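## Task

Strip every remaining support block (ribbed blocks printed beneath the bracket's overhangs, same plastic and colour as the bracket) off the 3D-printed bracket and place each one in the scrap tray, fully inside its walls; the bracket must end up resting on the table. The bracket has two thin legs, one beneath each end of its top bar, and snapping either leg off means failure. Reference image 'finished part' shows only the bracket, so anything visible there is bracket, not support. Reference image 'sliced job' shows the print with supports coloured green; some may already be gone, and some may be hidden behind the bracket or other blocks. In both images the same end of the top bar is on the left.

## Robot and tools

Robot: two arms, left_arm and right_arm, each with a parallel gripper and a wrist camera (cam_left_wrist and cam_right_wrist, both 896x504 pixels). Images arrive in that order.

Frame: all reported positions are in one scene frame, in metres. The origin sits at table-top height, halfway between the arms' nominal bases. +x points out over the table, +z points up, and left_arm is on the +y side (arm names do not match image sides). Orientation is given as end_effector_quat_wxyz. The reported end_effector_position is the spot between the finger pads, roughly 5 mm behind the tips; it can be slightly off, more so at long reach. Fingers point along the gripper's +z axis and close along its y axis.

execute_actions(actions, cameras): actions is a list of actions; each action is a list of up to 15 rows, one row per control step of 1/30 s. If fewer than 15 rows are given, the last row repeats to fill the action. Every row is a single list of 14 numbers in [-1, 1] covering both arms: dx, dy, dz, rx, ry, rz, opening for left_arm, then the same seven for right_arm. The first six numbers of each arm are an offset (not a pose) from that arm's Hand target as it stood when the action began, along scene axes; each row is measured from that same start, not from the row before. Scale: 1.0 equals 0.6 m for dx, dy, dz and 180 degrees for rotation; rx, ry, rz form one rotation vector, turning about the Hand target position. Since each new action starts from the current Hand target, sending the same offset again moves further. Six zeros keeps an arm at its Hand target. Opening is absolute, not an offset: +1 fully open (0.070 m), -1 closed; a full close needs about 1 s. Always resend the opening you want, because 0 is itself a command (half open). An empty actions list just returns state and images. cameras picks which images come back: omitted, null or ["all"] gives all, [] gives none, an unknown name invalidates the call.

move(target, speed, blend, opening_speed, blocking, cameras): drives grippers in straight lines. target is one 14-number row laid out as above, or a list of up to 15 such rows that differ only in pose numbers; every row is an offset from the same starting Hand targets. speed is the top path speed in m/s, 0.002 to 0.5 (default 0.25), rotation capped at twice that in rad/s; give one value or one per target. blend (m) rounds corners between listed targets. opening_speed (at least 0.2 per second on the -1..+1 scale) ramps the fingers; otherwise the opening is sent at once. blocking=false returns after about 0.5 s while motion continues; then use wait or stop before issuing more motion. Paths last at least 0.5 s and at most 10 s, do not avoid obstacles, and faster moves stray further and hit harder. The result adds a move: line saying done, off_target, moving, held or fault, plus limits such as paced (pose clipped) or held (steps withheld). done means within 3 mm and 2 degrees; neither done nor off_target tells you about contact.

wait(seconds 0 to 10): lets time pass while arms hold their last command; returns early if a running move ends. stop(): brakes a running move. zoom_image(camera, region [x0, y0, x1, y1], at most 504x504 pixels, origin top-left) gives a closer look at a recent image. show_instructions() shows the reference images. finished_scene(scene, check): give the scene number and a fresh, honest check of each condition; the first call records the check so you can still fix things, the second ends the scene irreversibly.

Control behaviour: every step the commanded pose is clipped to within 70 mm and 16 degrees of the measured gripper pose, so Hand target in the result may stop short of what you asked; command the remainder from it. A blocked arm keeps pushing toward its Hand target; to relieve it, command the target back past the gripper. A "pose unreachable" line means the clearance check refused a command that would bring the arms too close (fingers excepted); it does not guarantee no contact.

Gripping: grip_measured uses the opening scale. To hold something, command about 0.05 below the reading at first contact for full force (about 20 N per pad); smaller margins grip lighter. Parts under about 2 mm wide get less force.

Limits: contact torque reaching a joint's limit (waist, shoulder, elbow 20.2 N m; forearm roll, wrist pitch, wrist roll 7.04 N m, though those three motors only deliver about 4 N m) stops that arm for 10 s. Holding loads, stretching out or pushing at unreachable poses heats motors: MOTOR HOT appears at 65 °C, and at 80 °C the arm drops everything and goes limp for 30 to 60 s. Joint ranges (rad): waist -2.618 to 2.618, shoulder 0 to 3.140, elbow -2.967 to 0 (straight at -2.831), forearm roll -1.745 to 1.745, wrist pitch -1.220 to 1.220, wrist roll -2.094 to 2.094. Joint torque readings include arm weight and noise, positive toward larger joint values.

Avoid: dropping parts or leaving anything off the table, arm-to-arm collisions, fast impacts and heavy pressing, and any force on the bracket's thin legs. Loose objects may occasionally get nudged by outside disturbances, so re-check positions before finishing.

Each tool is called after "Call:" by a JSON object that holds its "api" and its "payload".

Reference images:

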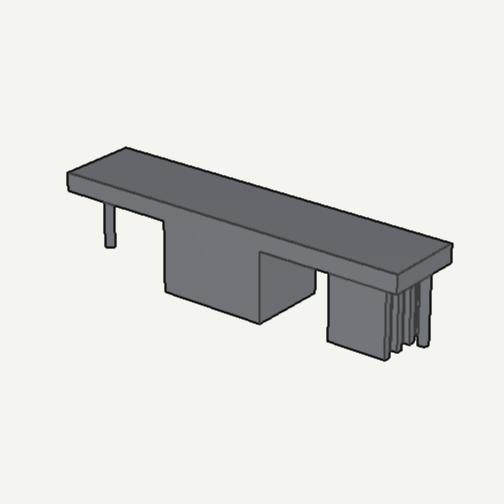

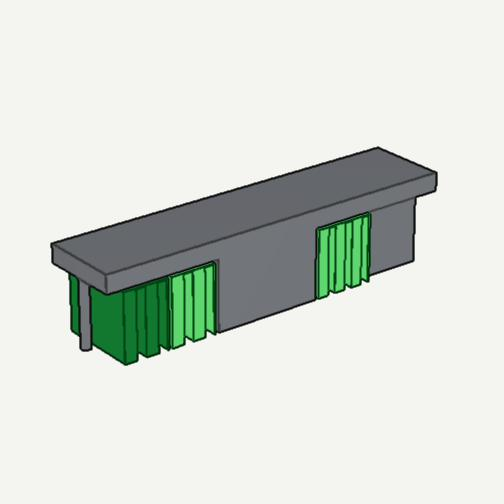

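## Session

Call:
{"api": "execute_actions", "payload": {"actions": []}}

Call:
{"api": "show_instructions", "payload": {}}

Scene clock: 0.00 s.
left_arm: end_effector_position=(+0.3291, +0.0767, +0.2257) grip_measured=+1.00 end_effector_quat_wxyz=(+0.202, +0.173, +0.964, -0.017) | right_arm: end_effector_position=(+0.4479, -0.6300, +0.2711) grip_measured=+1.00 end_effector_quat_wxyz=(+0.430, +0.625, +0.619, -0.202)
Joint positions: left_arm=[-0.449 1.555 -1.473 0.084 1.177 -0.117 0.07] | right_arm=[-0.414 1.926 -1.825 -0.836 0.939 1.443 0.07]
Joint torques (N m): no reading
Motor temperatures (°C): left_arm=[32 36 34 35 35 33] | right_arm=[32 34 31 34 37 31]
Hand target: left_arm +0.3291, +0.0767, +0.2257; +0.202, +0.173, +0.964, -0.017 | right_arm +0.4479, -0.6300, +0.2711; +0.430, +0.625, +0.619, -0.202
Tool commands: left_gripper/opening=+1.0 right_gripper/opening=+1.0

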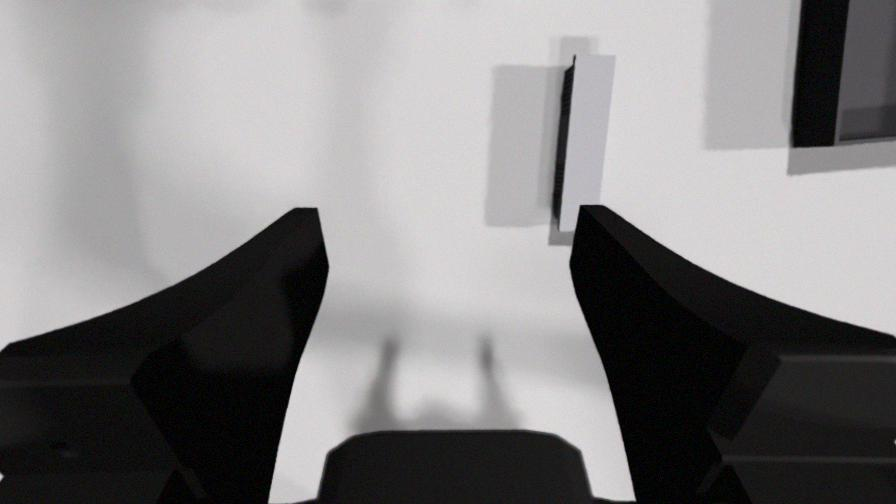

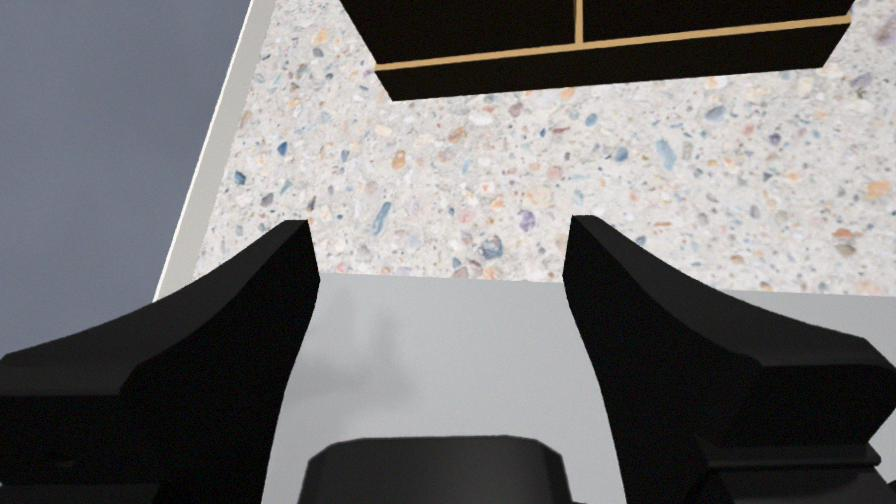

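Reference images for this scene: finished part, sliced job.

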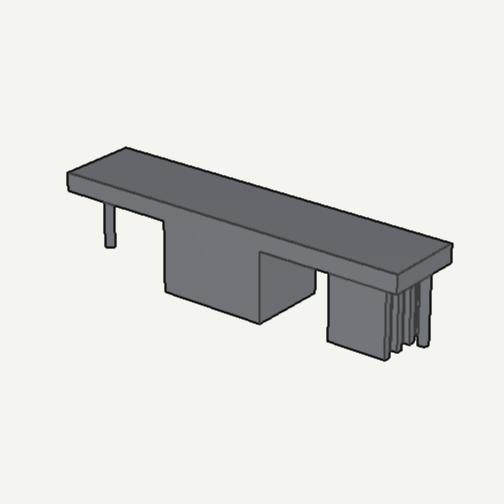

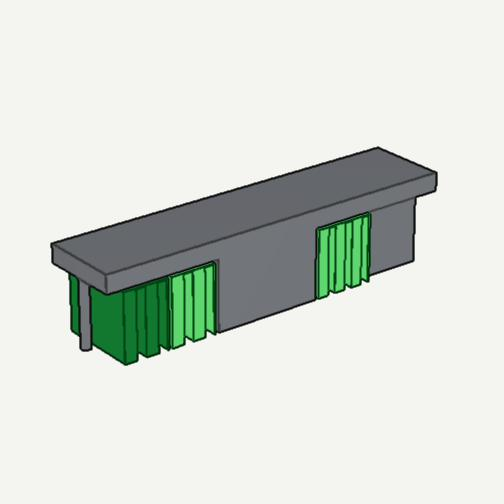

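Call:
{"api": "move", "payload": {"target": [-0.0735, -0.0978, -0.1595, -0.1190, -0.2001, -0.0896, 0.2, -0.2465, 0.6333, -0.0352, -0.0085, 0.1910, 0.5713, 0.2], "speed": 0.3}}

Scene clock: 97.87 s.
left_arm: end_effector_position=(+0.2850, +0.0120, +0.1293) grip_measured=+0.20 end_effector_quat_wxyz=(+0.512, +0.264, +0.800, -0.165) | right_arm: end_effector_position=(+0.2975, -0.2507, +0.2538) grip_measured=+0.20 end_effector_quat_wxyz=(+0.252, -0.167, +0.952, +0.047)
Joint positions: left_arm=[-0.606 1.412 -0.409 0.032 -0.481 -0.015 0.042] | right_arm=[0.048 1.123 -1.157 0.171 1.201 -0.339 0.042]
Joint torques (N m): left_arm=[-0.4 -3.46 -5.34 -0.2 -1.04 0.13] | right_arm=[-1.36 -1.95 -4.58 0.09 -0.61 0.11]
Motor temperatures (°C): left_arm=[32 38 36 35 35 33] | right_arm=[32 40 32 35 37 31]
Hand target: left_arm +0.2851, +0.0119, +0.1296; +0.513, +0.264, +0.800, -0.165 | right_arm +0.2979, -0.2511, +0.2536; +0.252, -0.166, +0.952, +0.047
Off the commanded pose: left_arm 0.006 m, 0 deg | right_arm 0.005 m, 0 deg.
move: off_target (left_arm, right_arm)

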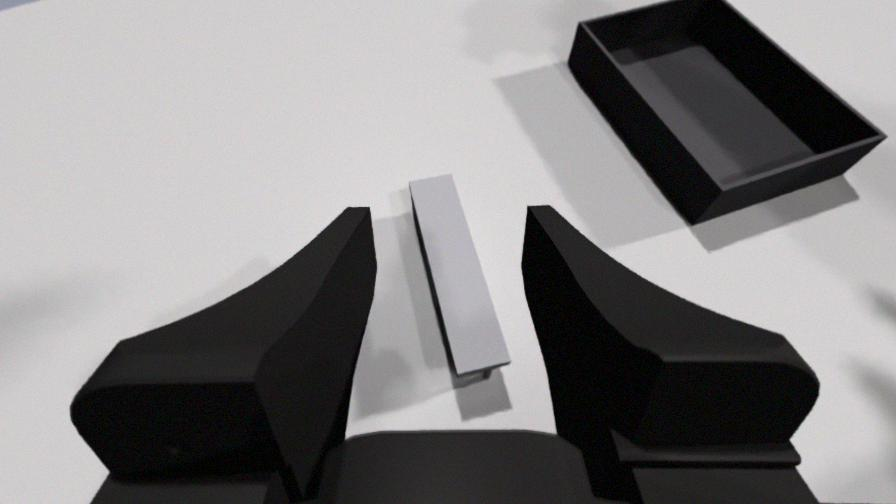

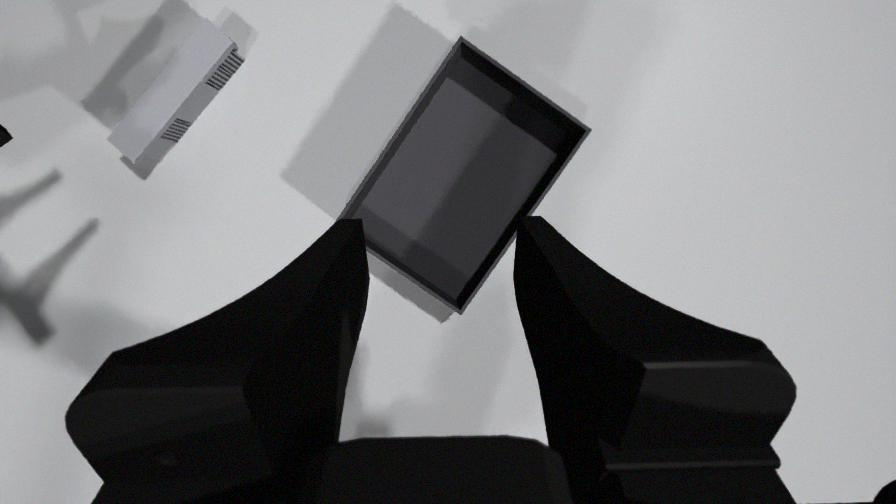

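Call:
{"api": "zoom_image", "payload": {"camera": "cam_right_wrist", "region": [70, 0, 270, 200]}}

Call:
{"api": "zoom_image", "payload": {"camera": "cam_left_wrist", "region": [380, 150, 560, 430]}}

Scaled by 2.520 from the camera's 896x504 image, which has a finer 1280x720 frame.

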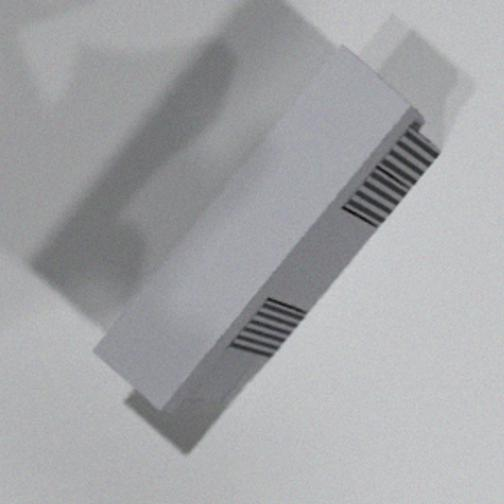

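Scaled by 1.800 from the camera's 896x504 image, which has a finer 1280x720 frame.

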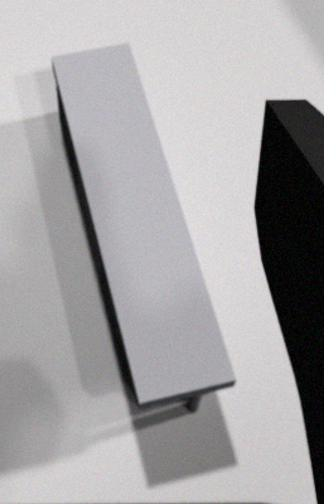

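Call:
{"api": "move", "payload": {"target": [-0.0583, 0.15, 0.2, 0, 0, 0, 0.6, -0.0115, 0.2668, -0.3310, 0.1673, -0.1950, 0.2202, 0.0], "speed": 0.25}}

Call:
{"api": "zoom_image", "payload": {"camera": "cam_right_wrist", "region": [200, 0, 704, 300]}}

Scene clock: 237.33 s.
left_arm: end_effector_position=(+0.2517, +0.1067, +0.2479) grip_measured=+0.60 end_effector_quat_wxyz=(+0.556, +0.253, +0.771, -0.181) | right_arm: end_effector_position=(+0.2895, -0.0870, +0.0552) grip_measured=+0.00 end_effector_quat_wxyz=(+0.296, -0.431, +0.802, +0.290)
Joint positions: left_arm=[0.071 0.863 -0.511 1.758 -0.666 -1.547 0.056] | right_arm=[0.246 1.64 -0.539 1.536 0.709 -2.085 0.035]
Joint torques (N m): left_arm=[0.91 0.48 -6.75 -0.78 -0.24 0.07] | right_arm=[-0.79 -4.41 -3.38 0.38 0.55 -0.11]
Motor temperatures (°C): left_arm=[32 37 36 34 37 33] | right_arm=[32 34 32 34 38 31]
Hand target: left_arm +0.2516, +0.1068, +0.2483; +0.516, +0.257, +0.801, -0.161 | right_arm +0.2895, -0.0869, +0.0548; +0.420, -0.423, +0.741, +0.309
Off the commanded pose: left_arm 0.005 m, 6 deg | right_arm 0.004 m, 30 deg; orientation clipped.
joint sent to its limit (left arm) — joint 4 (forearm roll), upper limit. The joint targets are off in position and orientation.
joint sent to its limit (right arm) — joint 6 (wrist roll), lower limit. The joint targets are off in position and orientation.
move: off_target (left_arm, right_arm); limits=paced

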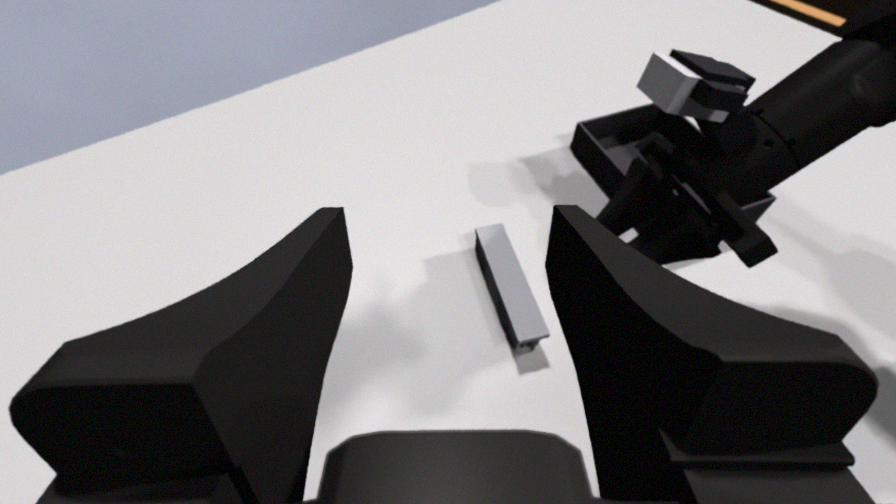

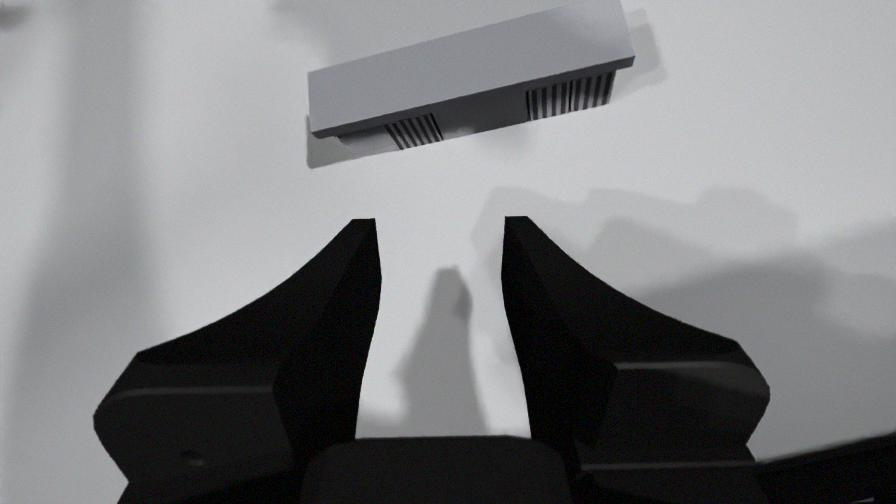

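Scaled by 1.000.

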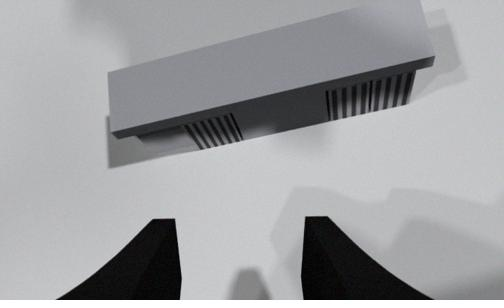

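Call:
{"api": "zoom_image", "payload": {"camera": "cam_right_wrist", "region": [500, 40, 650, 130]}}

Call:
{"api": "zoom_image", "payload": {"camera": "cam_right_wrist", "region": [300, 80, 460, 170]}}

Scaled by 3.360 from the camera's 896x504 image, which has a finer 1280x720 frame.

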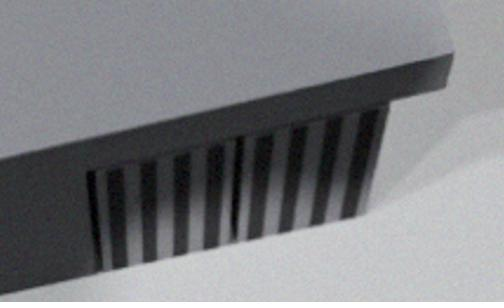

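Scaled by 3.150 from the camera's 896x504 image, which has a finer 1280x720 frame.

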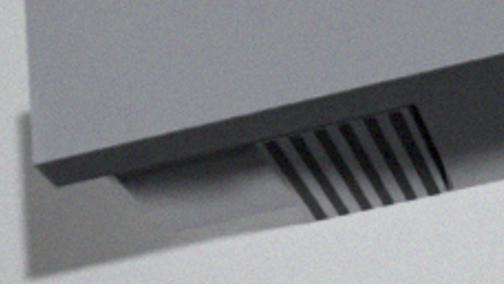

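Call:
{"api": "move", "payload": {"target": [[0.072, -0.004, -0.040, -0.007, -0.0108, 0.0427, 0.6, 0.0175, -0.105, 0.192, -0.006, -0.0272, -0.2034, 0.0], [0.144, -0.008, -0.0805, -0.0139, -0.0215, 0.0854, 0.6, 0.2025, -0.4618, 0.242, -0.0120, -0.0544, -0.4068, 0.0]], "speed": 0.25, "blend": 0.03}}

Scene clock: 380.90 s.
left_arm: end_effector_position=(+0.3357, +0.0982, +0.1991) grip_measured=+0.60 end_effector_quat_wxyz=(+0.560, +0.147, +0.809, -0.103) | right_arm: end_effector_position=(+0.4107, -0.3652, +0.2032) grip_measured=+0.00 end_effector_quat_wxyz=(+0.519, +0.065, +0.852, -0.034)
Joint positions: left_arm=[-0.329 1.236 -0.54 0.089 -0.252 -0.08 0.056] | right_arm=[-0.22 1.271 -0.691 1.735 0.086 -1.768 0.035]
Joint torques (N m): left_arm=[-0.33 -1.88 -5.27 0.01 -1.21 0.03] | right_arm=[0.65 -5.3 -3.54 -0.05 0.18 0.05]
Motor temperatures (°C): left_arm=[32 36 37 34 35 33] | right_arm=[32 35 32 35 38 31]
Hand target: left_arm +0.3357, +0.0982, +0.1988; +0.560, +0.147, +0.809, -0.102 | right_arm +0.4107, -0.3651, +0.2028; +0.574, +0.071, +0.814, -0.051
Off the commanded pose: left_arm 0.005 m, 1 deg | right_arm 0.003 m, 8 deg.
joint sent to its limit (right arm) — joint 4 (forearm roll), upper limit. The joint targets are off in orientation, not in position.
move: off_target (left_arm, right_arm)

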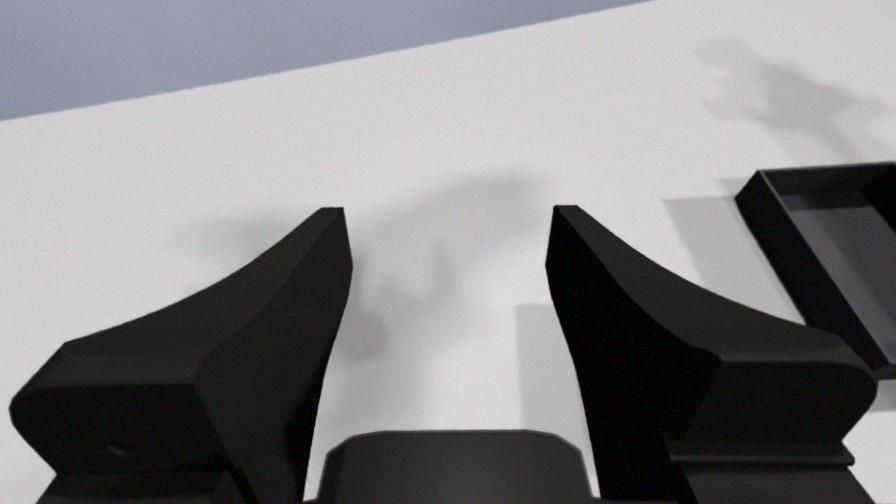

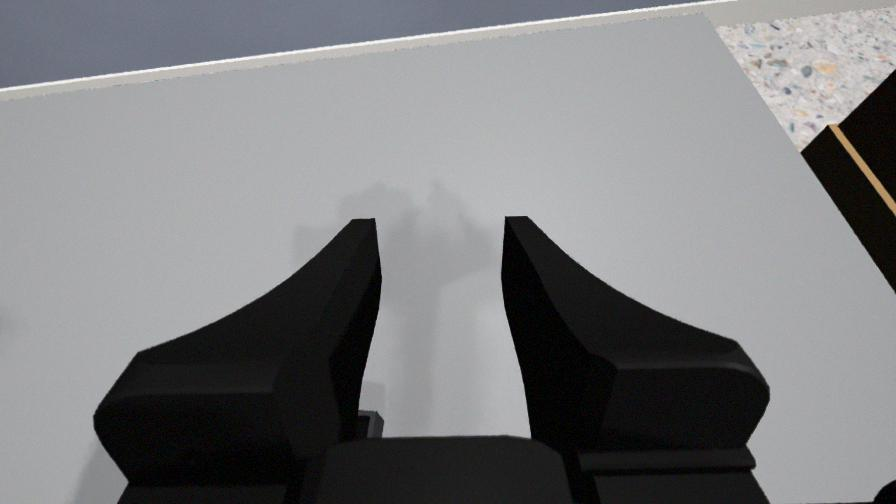

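Call:
{"api": "move", "payload": {"target": [0, 0, 0, 0.0760, 0.2088, 0, 0.6, -0.0178, 0.1418, 0.0287, -0.0219, 0.1700, 0.1898, 0.0], "speed": 0.3, "cameras": []}}

Scene clock: 454.67 s.
left_arm: end_effector_position=(+0.3357, +0.1008, +0.2001) grip_measured=+0.60 end_effector_quat_wxyz=(+0.249, +0.171, +0.952, -0.051) | right_arm: end_effector_position=(+0.3994, -0.2815, +0.2185) grip_measured=+0.00 end_effector_quat_wxyz=(+0.330, -0.201, +0.920, +0.072)
Joint positions: left_arm=[-0.32 1.464 -1.231 -0.033 0.911 0.041 0.056] | right_arm=[-0.176 1.395 -1.148 0.499 0.885 -0.839 0.035]
Joint torques (N m): left_arm=[1.05 -5.13 -5.44 -0.02 -0.78 0.03] | right_arm=[-0.35 -5.26 -3.69 0.66 -0.46 -0.06]
Motor temperatures (°C): left_arm=[31 36 36 34 37 33] | right_arm=[32 35 32 34 37 31]
Hand target: left_arm +0.3354, +0.1010, +0.1999; +0.249, +0.171, +0.952, -0.051 | right_arm +0.3992, -0.2818, +0.2183; +0.330, -0.201, +0.920, +0.071
Off the commanded pose: left_arm 0.003 m, 0 deg | right_arm 0.002 m, 1 deg.
move: done
No camera images: "cameras" was empty.

Call:
{"api": "move", "payload": {"target": [0.001, -0.1967, -0.0998, 0.0425, 0.0992, -0.0075, 0.4, 0.008, -0.027, -0.0305, -0.0046, 0.0243, -0.1356, 0.0], "speed": 0.25}}

Scene clock: 471.17 s.
left_arm: end_effector_position=(+0.3387, -0.0175, +0.1428) grip_measured=+0.40 end_effector_quat_wxyz=(+0.096, +0.189, +0.977, -0.020) | right_arm: end_effector_position=(+0.4045, -0.2980, +0.2008) grip_measured=+0.00 end_effector_quat_wxyz=(+0.304, +0.000, +0.953, +0.001)
Joint positions: left_arm=[-0.621 1.917 -1.682 0.047 1.231 -0.259 0.049] | right_arm=[0 1.399 -1.121 0.016 0.762 -0.025 0.035]
Joint torques (N m): left_arm=[1.14 -9.57 -5.03 0.09 -0.34 0.17] | right_arm=[0.25 -4.08 -4.9 0.19 -0.35 -0.07]
Motor temperatures (°C): left_arm=[31 37 36 34 36 33] | right_arm=[32 36 32 34 37 31]
Hand target: left_arm +0.3387, -0.0174, +0.1433; +0.088, +0.189, +0.978, -0.016 | right_arm +0.4046, -0.2979, +0.2007; +0.303, +0.000, +0.953, +0.001
Off the commanded pose: left_arm 0.004 m, 1 deg | right_arm 0.001 m, 0 deg.
joint sent to its limit (left arm) — joint 5 (wrist pitch), upper limit. The joint targets are off in position, not in orientation.
move: off_target (left_arm)

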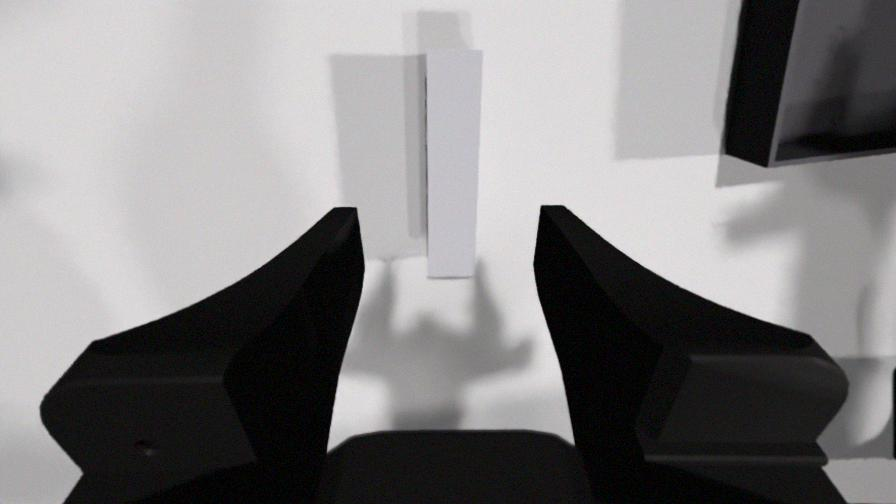

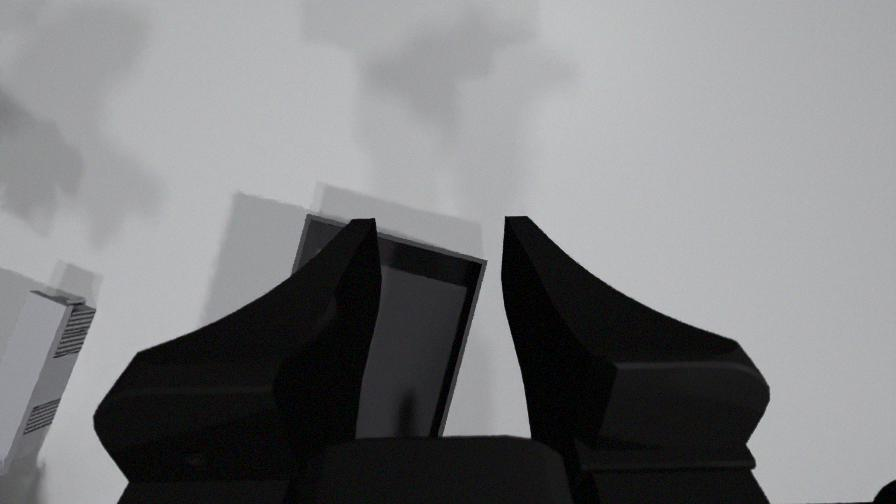

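Call:
{"api": "move", "payload": {"target": [[-0.0045, -0.0037, -0.1555, 0, 0, -0.0056, 0.4, 0, 0, 0, 0, -0.1, 0, 0.2], [-0.0045, -0.0037, -0.2172, 0, 0, -0.0056, 0.4, 0, 0, 0, 0, -0.1944, 0, 0.2]], "speed": [0.2, 0.06]}}

Scene clock: 499.73 s.
left_arm: end_effector_position=(+0.3361, -0.0224, +0.0134) grip_measured=+0.40 end_effector_quat_wxyz=(+0.088, +0.200, +0.976, -0.018) | right_arm: end_effector_position=(+0.4048, -0.2958, +0.2011) grip_measured=+0.20 end_effector_quat_wxyz=(+0.576, -0.002, +0.817, +0.005)
Joint positions: left_arm=[-0.632 2.064 -1.384 0.058 0.804 -0.273 0.049] | right_arm=[-0.008 1.231 -0.531 -0.132 -0.273 0.12 0.042]
Joint torques (N m): left_arm=[-0.62 -8.37 -4.87 0.08 -0.34 0.04] | right_arm=[-0.77 -2.94 -4.28 -0.2 -0.61 0.12]
Motor temperatures (°C): left_arm=[31 40 35 34 35 33] | right_arm=[32 35 33 34 38 31]
Hand target: left_arm +0.3359, -0.0225, +0.0131; +0.087, +0.200, +0.976, -0.018 | right_arm +0.4049, -0.2959, +0.2010; +0.576, -0.002, +0.818, +0.005
Off the commanded pose: left_arm 0.003 m, 0 deg | right_arm 0.002 m, 1 deg.
move: done

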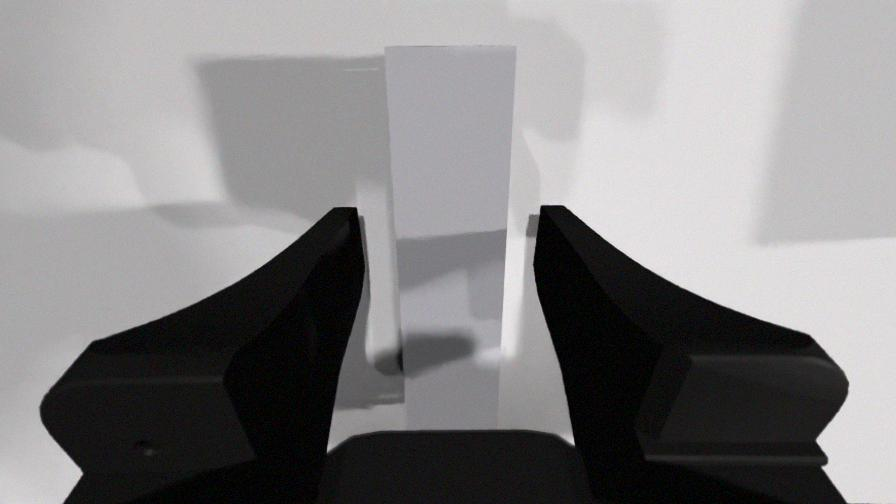

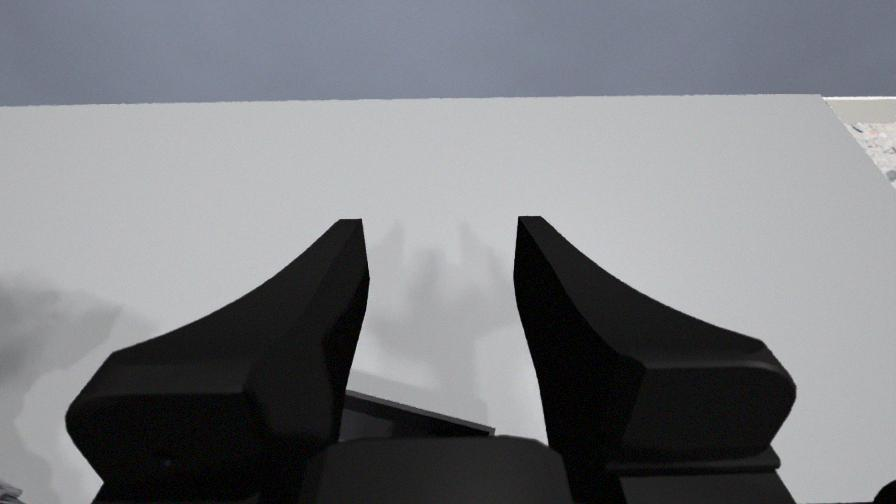

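Call:
{"api": "move", "payload": {"target": [-0.0077, 0.0032, 0, 0, 0, 0, 0.4, 0, 0, 0, 0, 0, 0, 0.2], "speed": 0.05, "cameras": []}}

Call:
{"api": "move", "payload": {"target": [0, 0, 0, 0, 0, 0, -0.45, 0, 0, 0, 0, 0, 0, 0.2], "opening_speed": 0.6}}

Scene clock: 527.37 s.
left_arm: end_effector_position=(+0.3312, -0.0207, +0.0132) grip_measured=+0.40 end_effector_quat_wxyz=(+0.088, +0.200, +0.976, -0.018) | right_arm: end_effector_position=(+0.4048, -0.2958, +0.2011) grip_measured=+0.20 end_effector_quat_wxyz=(+0.576, -0.003, +0.817, +0.005)
Joint positions: left_arm=[-0.636 2.05 -1.358 0.058 0.793 -0.278 0.049] | right_arm=[-0.008 1.231 -0.531 -0.133 -0.273 0.12 0.042]
Joint torques (N m): left_arm=[-0.53 -9.72 -4.8 0.09 -0.48 0.04] | right_arm=[-0.8 -2.79 -4.95 -0.16 -0.6 0.13]
Motor temperatures (°C): left_arm=[31 42 36 34 35 33] | right_arm=[32 34 33 34 38 31]
Hand target: left_arm +0.3312, -0.0207, +0.0131; +0.087, +0.200, +0.976, -0.018 | right_arm +0.4049, -0.2959, +0.2010; +0.576, -0.002, +0.818, +0.005
Off the commanded pose: left_arm 0.000 m, 0 deg | right_arm 0.000 m, 0 deg.
move: done
No camera images: "cameras" was empty.

Scene clock: 529.00 s.
left_arm: end_effector_position=(+0.3312, -0.0207, +0.0132) grip_measured=-0.26 end_effector_quat_wxyz=(+0.088, +0.200, +0.976, -0.018) | right_arm: end_effector_position=(+0.4048, -0.2958, +0.2011) grip_measured=+0.20 end_effector_quat_wxyz=(+0.576, -0.003, +0.817, +0.005)
Joint positions: left_arm=[-0.636 2.05 -1.358 0.058 0.793 -0.278 0.026] | right_arm=[-0.008 1.231 -0.531 -0.133 -0.273 0.12 0.042]
Joint torques (N m): left_arm=[-0.16 -8.8 -5.66 0.06 -0.47 0.08] | right_arm=[-0.81 -2.82 -4.95 -0.16 -0.6 0.13]
Motor temperatures (°C): left_arm=[31 42 36 34 35 33] | right_arm=[32 34 33 34 38 31]
Hand target: left_arm +0.3312, -0.0207, +0.0131; +0.087, +0.200, +0.976, -0.018 | right_arm +0.4049, -0.2959, +0.2010; +0.576, -0.002, +0.818, +0.005
Off the commanded pose: left_arm 0.000 m, 0 deg | right_arm 0.000 m, 0 deg.
move: done

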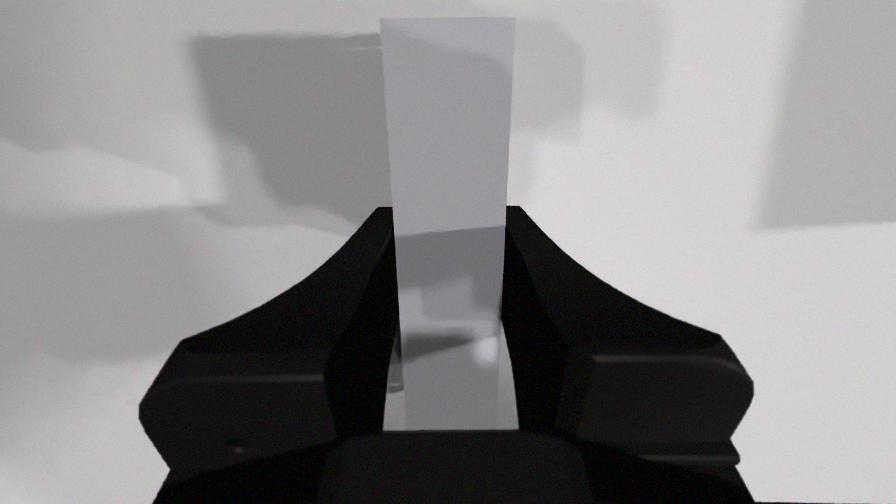

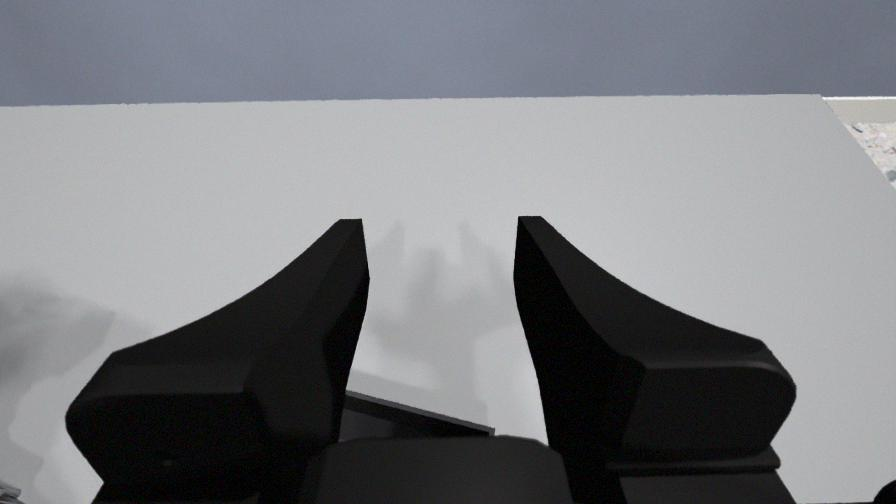

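Call:
{"api": "move", "payload": {"target": [[0, 0, 0.0667, 0, 0, 0, -0.45, 0, 0, 0, 0, 0, 0, 0.2], [-0.0093, 0.1235, 0.0583, 0, 0, -0.5511, -0.45, -0.2162, 0.4478, -0.135, 0.0116, -0.0246, 0.3183, 0.2]], "speed": [0.1, 0.25], "blend": 0.01}}

Scene clock: 593.57 s.
left_arm: end_effector_position=(+0.3230, +0.0537, +0.0467) grip_measured=-0.26 end_effector_quat_wxyz=(+0.045, +0.873, +0.479, -0.082) | right_arm: end_effector_position=(+0.2740, -0.0244, +0.1186) grip_measured=+0.20 end_effector_quat_wxyz=(+0.530, -0.384, +0.694, +0.299)
Joint positions: left_arm=[-0.358 1.993 -1.409 -0.203 1.12 1.864 0.026] | right_arm=[0.626 1.599 -0.29 -0.477 -0.993 0.171 0.042]
Joint torques (N m): left_arm=[0.66 -7.46 -5.53 -0.37 -0.15 0.06] | right_arm=[-0.38 -5.52 -2.46 0.29 -0.62 0.02]
Motor temperatures (°C): left_arm=[31 40 36 34 35 33] | right_arm=[32 34 33 34 39 31]
Hand target: left_arm +0.3231, +0.0538, +0.0468; +0.045, +0.873, +0.480, -0.082 | right_arm +0.2742, -0.0247, +0.1188; +0.531, -0.384, +0.694, +0.298
Off the commanded pose: left_arm 0.003 m, 0 deg | right_arm 0.003 m, 1 deg.
move: done

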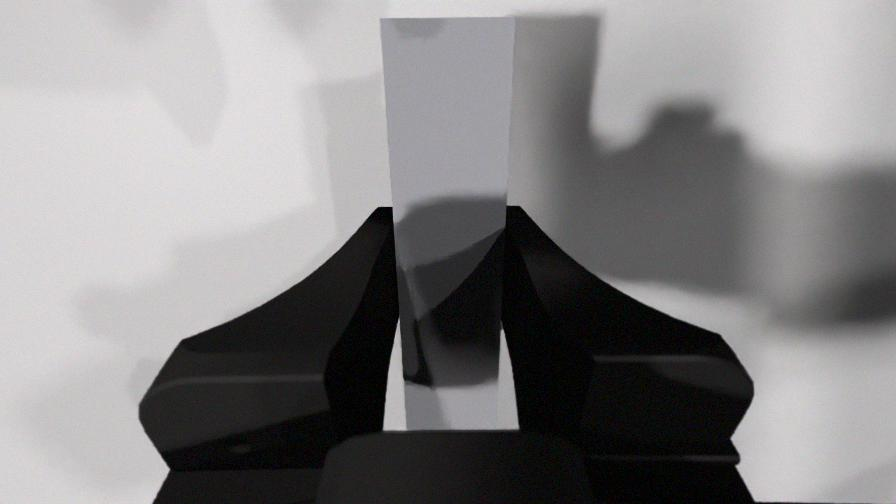

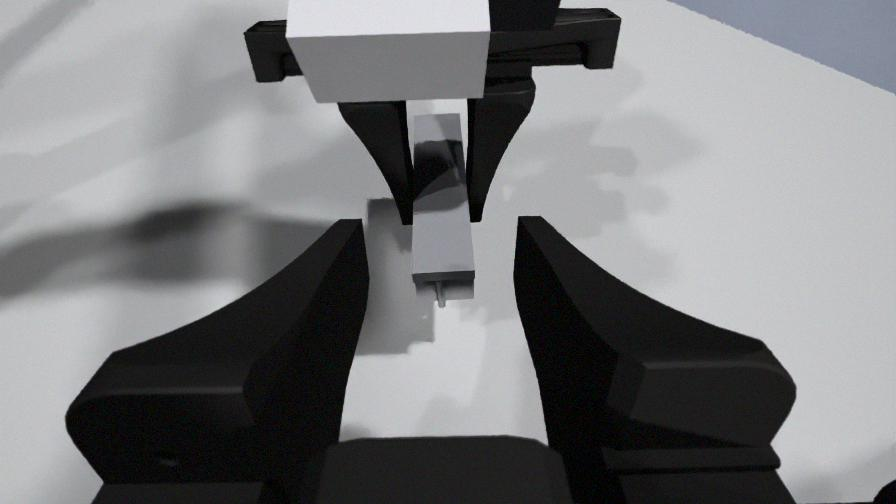

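Call:
{"api": "zoom_image", "payload": {"camera": "cam_right_wrist", "region": [350, 180, 550, 330]}}

Scaled by 2.520 from the camera's 896x504 image, which has a finer 1280x720 frame.

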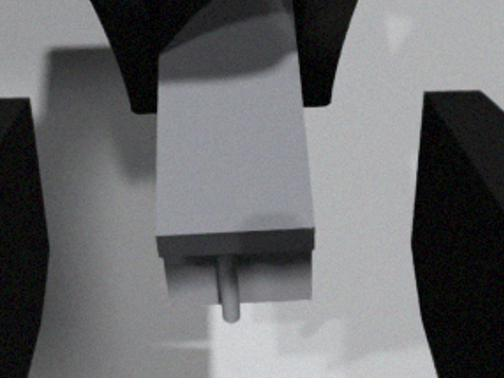

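Call:
{"api": "move", "payload": {"target": [0, 0, 0, 0, 0, 0, -0.45, -0.0027, 0.0015, -0.1213, 0.0394, 0.0680, -0.0037, 0.4], "speed": 0.15}}

Call:
{"api": "zoom_image", "payload": {"camera": "cam_right_wrist", "region": [250, 60, 650, 340]}}

Scene clock: 726.00 s.
left_arm: end_effector_position=(+0.3230, +0.0537, +0.0467) grip_measured=-0.26 end_effector_quat_wxyz=(+0.045, +0.873, +0.479, -0.082) | right_arm: end_effector_position=(+0.2725, -0.0240, +0.0449) grip_measured=+0.40 end_effector_quat_wxyz=(+0.447, -0.325, +0.752, +0.360)
Joint positions: left_arm=[-0.358 1.993 -1.409 -0.203 1.12 1.864 0.026] | right_arm=[0.569 1.948 -0.297 -0.536 -1.217 0.274 0.049]
Joint torques (N m): left_arm=[-0.62 -9.61 -4.44 -0.53 -0.16 0.17] | right_arm=[-0.63 -6.7 -1.57 -0.09 -0.7 -0.12]
Motor temperatures (°C): left_arm=[31 42 35 35 34 33] | right_arm=[32 36 31 34 39 31]
Hand target: left_arm +0.3231, +0.0538, +0.0468; +0.045, +0.873, +0.480, -0.082 | right_arm +0.2726, -0.0241, +0.0451; +0.478, -0.312, +0.729, +0.377
Off the commanded pose: left_arm 0.000 m, 0 deg | right_arm 0.001 m, 5 deg.
joint read past its limit (right arm) — joint 5 (wrist pitch), lower limit.
joint sent to its limit (right arm) — joint 5 (wrist pitch), lower limit. The joint targets are off in orientation, not in position.
move: off_target (right_arm)

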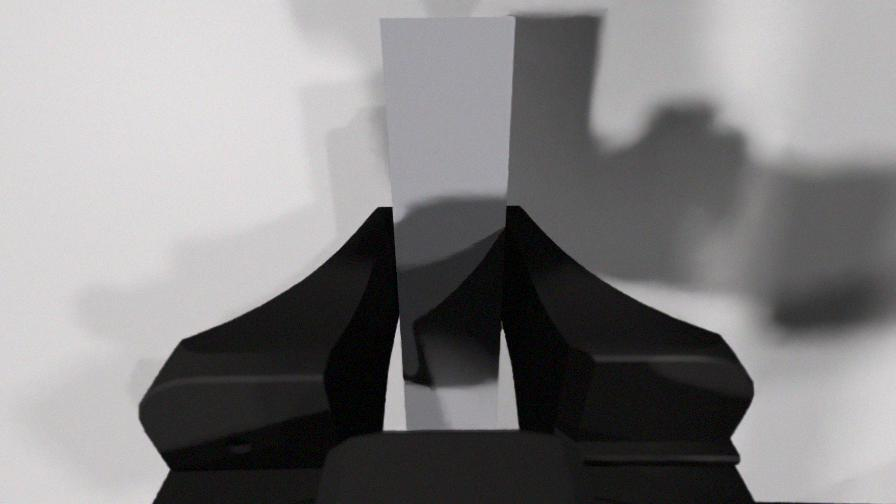

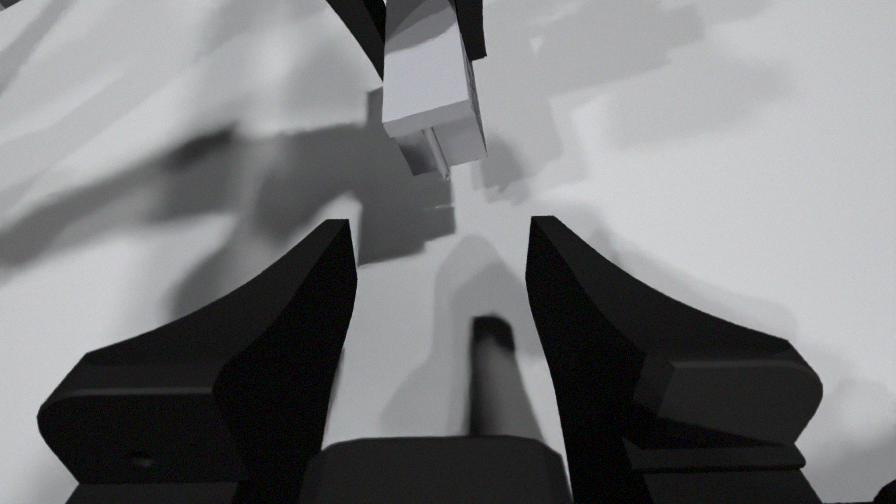

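Scaled by 1.260 from the camera's 896x504 image, which has a finer 1280x720 frame.

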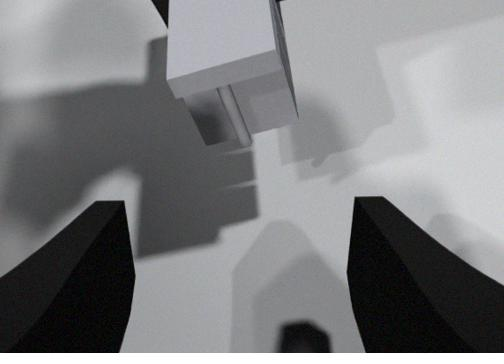

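Call:
{"api": "move", "payload": {"target": [0, 0, 0, 0, 0, 0, -0.45, 0.0335, 0.0693, 0, 0, 0, 0, 0.4], "speed": 0.08}}

Call:
{"api": "zoom_image", "payload": {"camera": "cam_right_wrist", "region": [300, 100, 620, 320]}}

Call:
{"api": "zoom_image", "payload": {"camera": "cam_left_wrist", "region": [330, 0, 580, 220]}}

Scene clock: 758.40 s.
left_arm: end_effector_position=(+0.3230, +0.0537, +0.0467) grip_measured=-0.26 end_effector_quat_wxyz=(+0.045, +0.873, +0.479, -0.082) | right_arm: end_effector_position=(+0.2931, +0.0184, +0.0456) grip_measured=+0.40 end_effector_quat_wxyz=(+0.468, -0.316, +0.737, +0.371)
Joint positions: left_arm=[-0.358 1.993 -1.409 -0.203 1.12 1.864 0.026] | right_arm=[0.694 2.037 -0.447 -0.409 -1.217 0.295 0.049]
Joint torques (N m): left_arm=[-0.59 -9.59 -4.46 -0.52 -0.16 0.17] | right_arm=[-0.15 -6.78 -0.24 -0.12 -0.73 0.07]
Motor temperatures (°C): left_arm=[31 43 35 35 34 33] | right_arm=[32 36 31 34 39 31]
Hand target: left_arm +0.3231, +0.0538, +0.0468; +0.045, +0.873, +0.480, -0.082 | right_arm +0.2926, +0.0177, +0.0450; +0.478, -0.312, +0.729, +0.378
Off the commanded pose: left_arm 0.000 m, 0 deg | right_arm 0.001 m, 2 deg.
joint sent to its limit (right arm) — joint 5 (wrist pitch), lower limit. The joint targets still meet the commanded pose.
move: done

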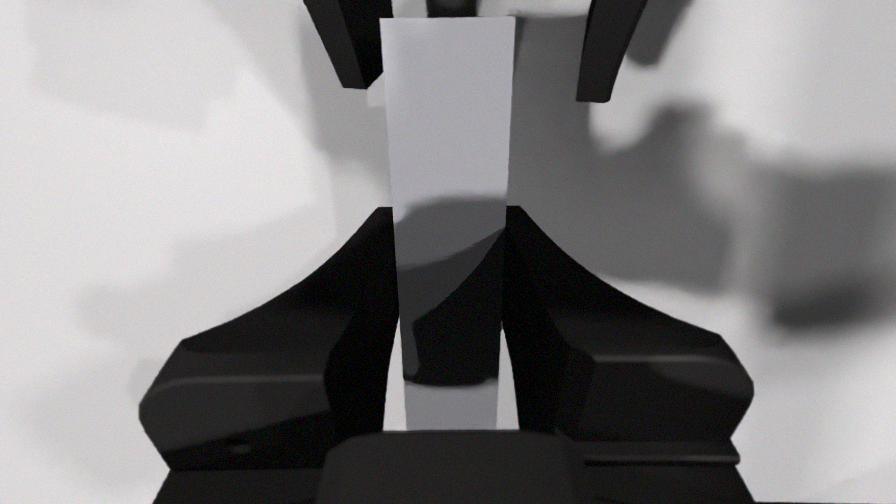

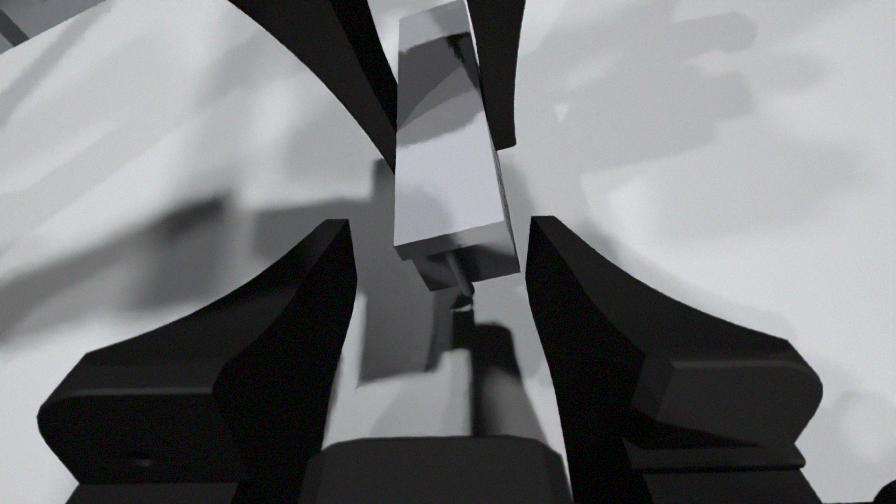

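Scaled by 1.575 from the camera's 896x504 image, which has a finer 1280x720 frame.

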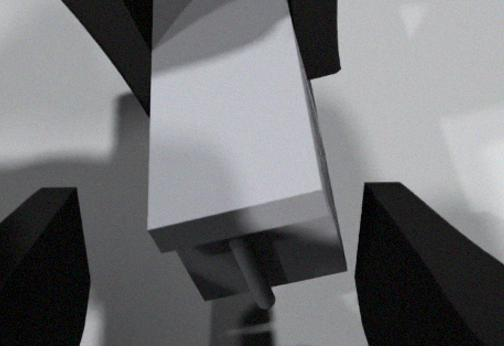

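Scaled by 2.016 from the camera's 896x504 image, which has a finer 1280x720 frame.

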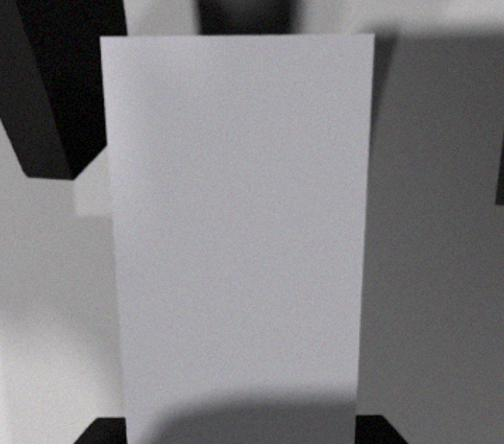

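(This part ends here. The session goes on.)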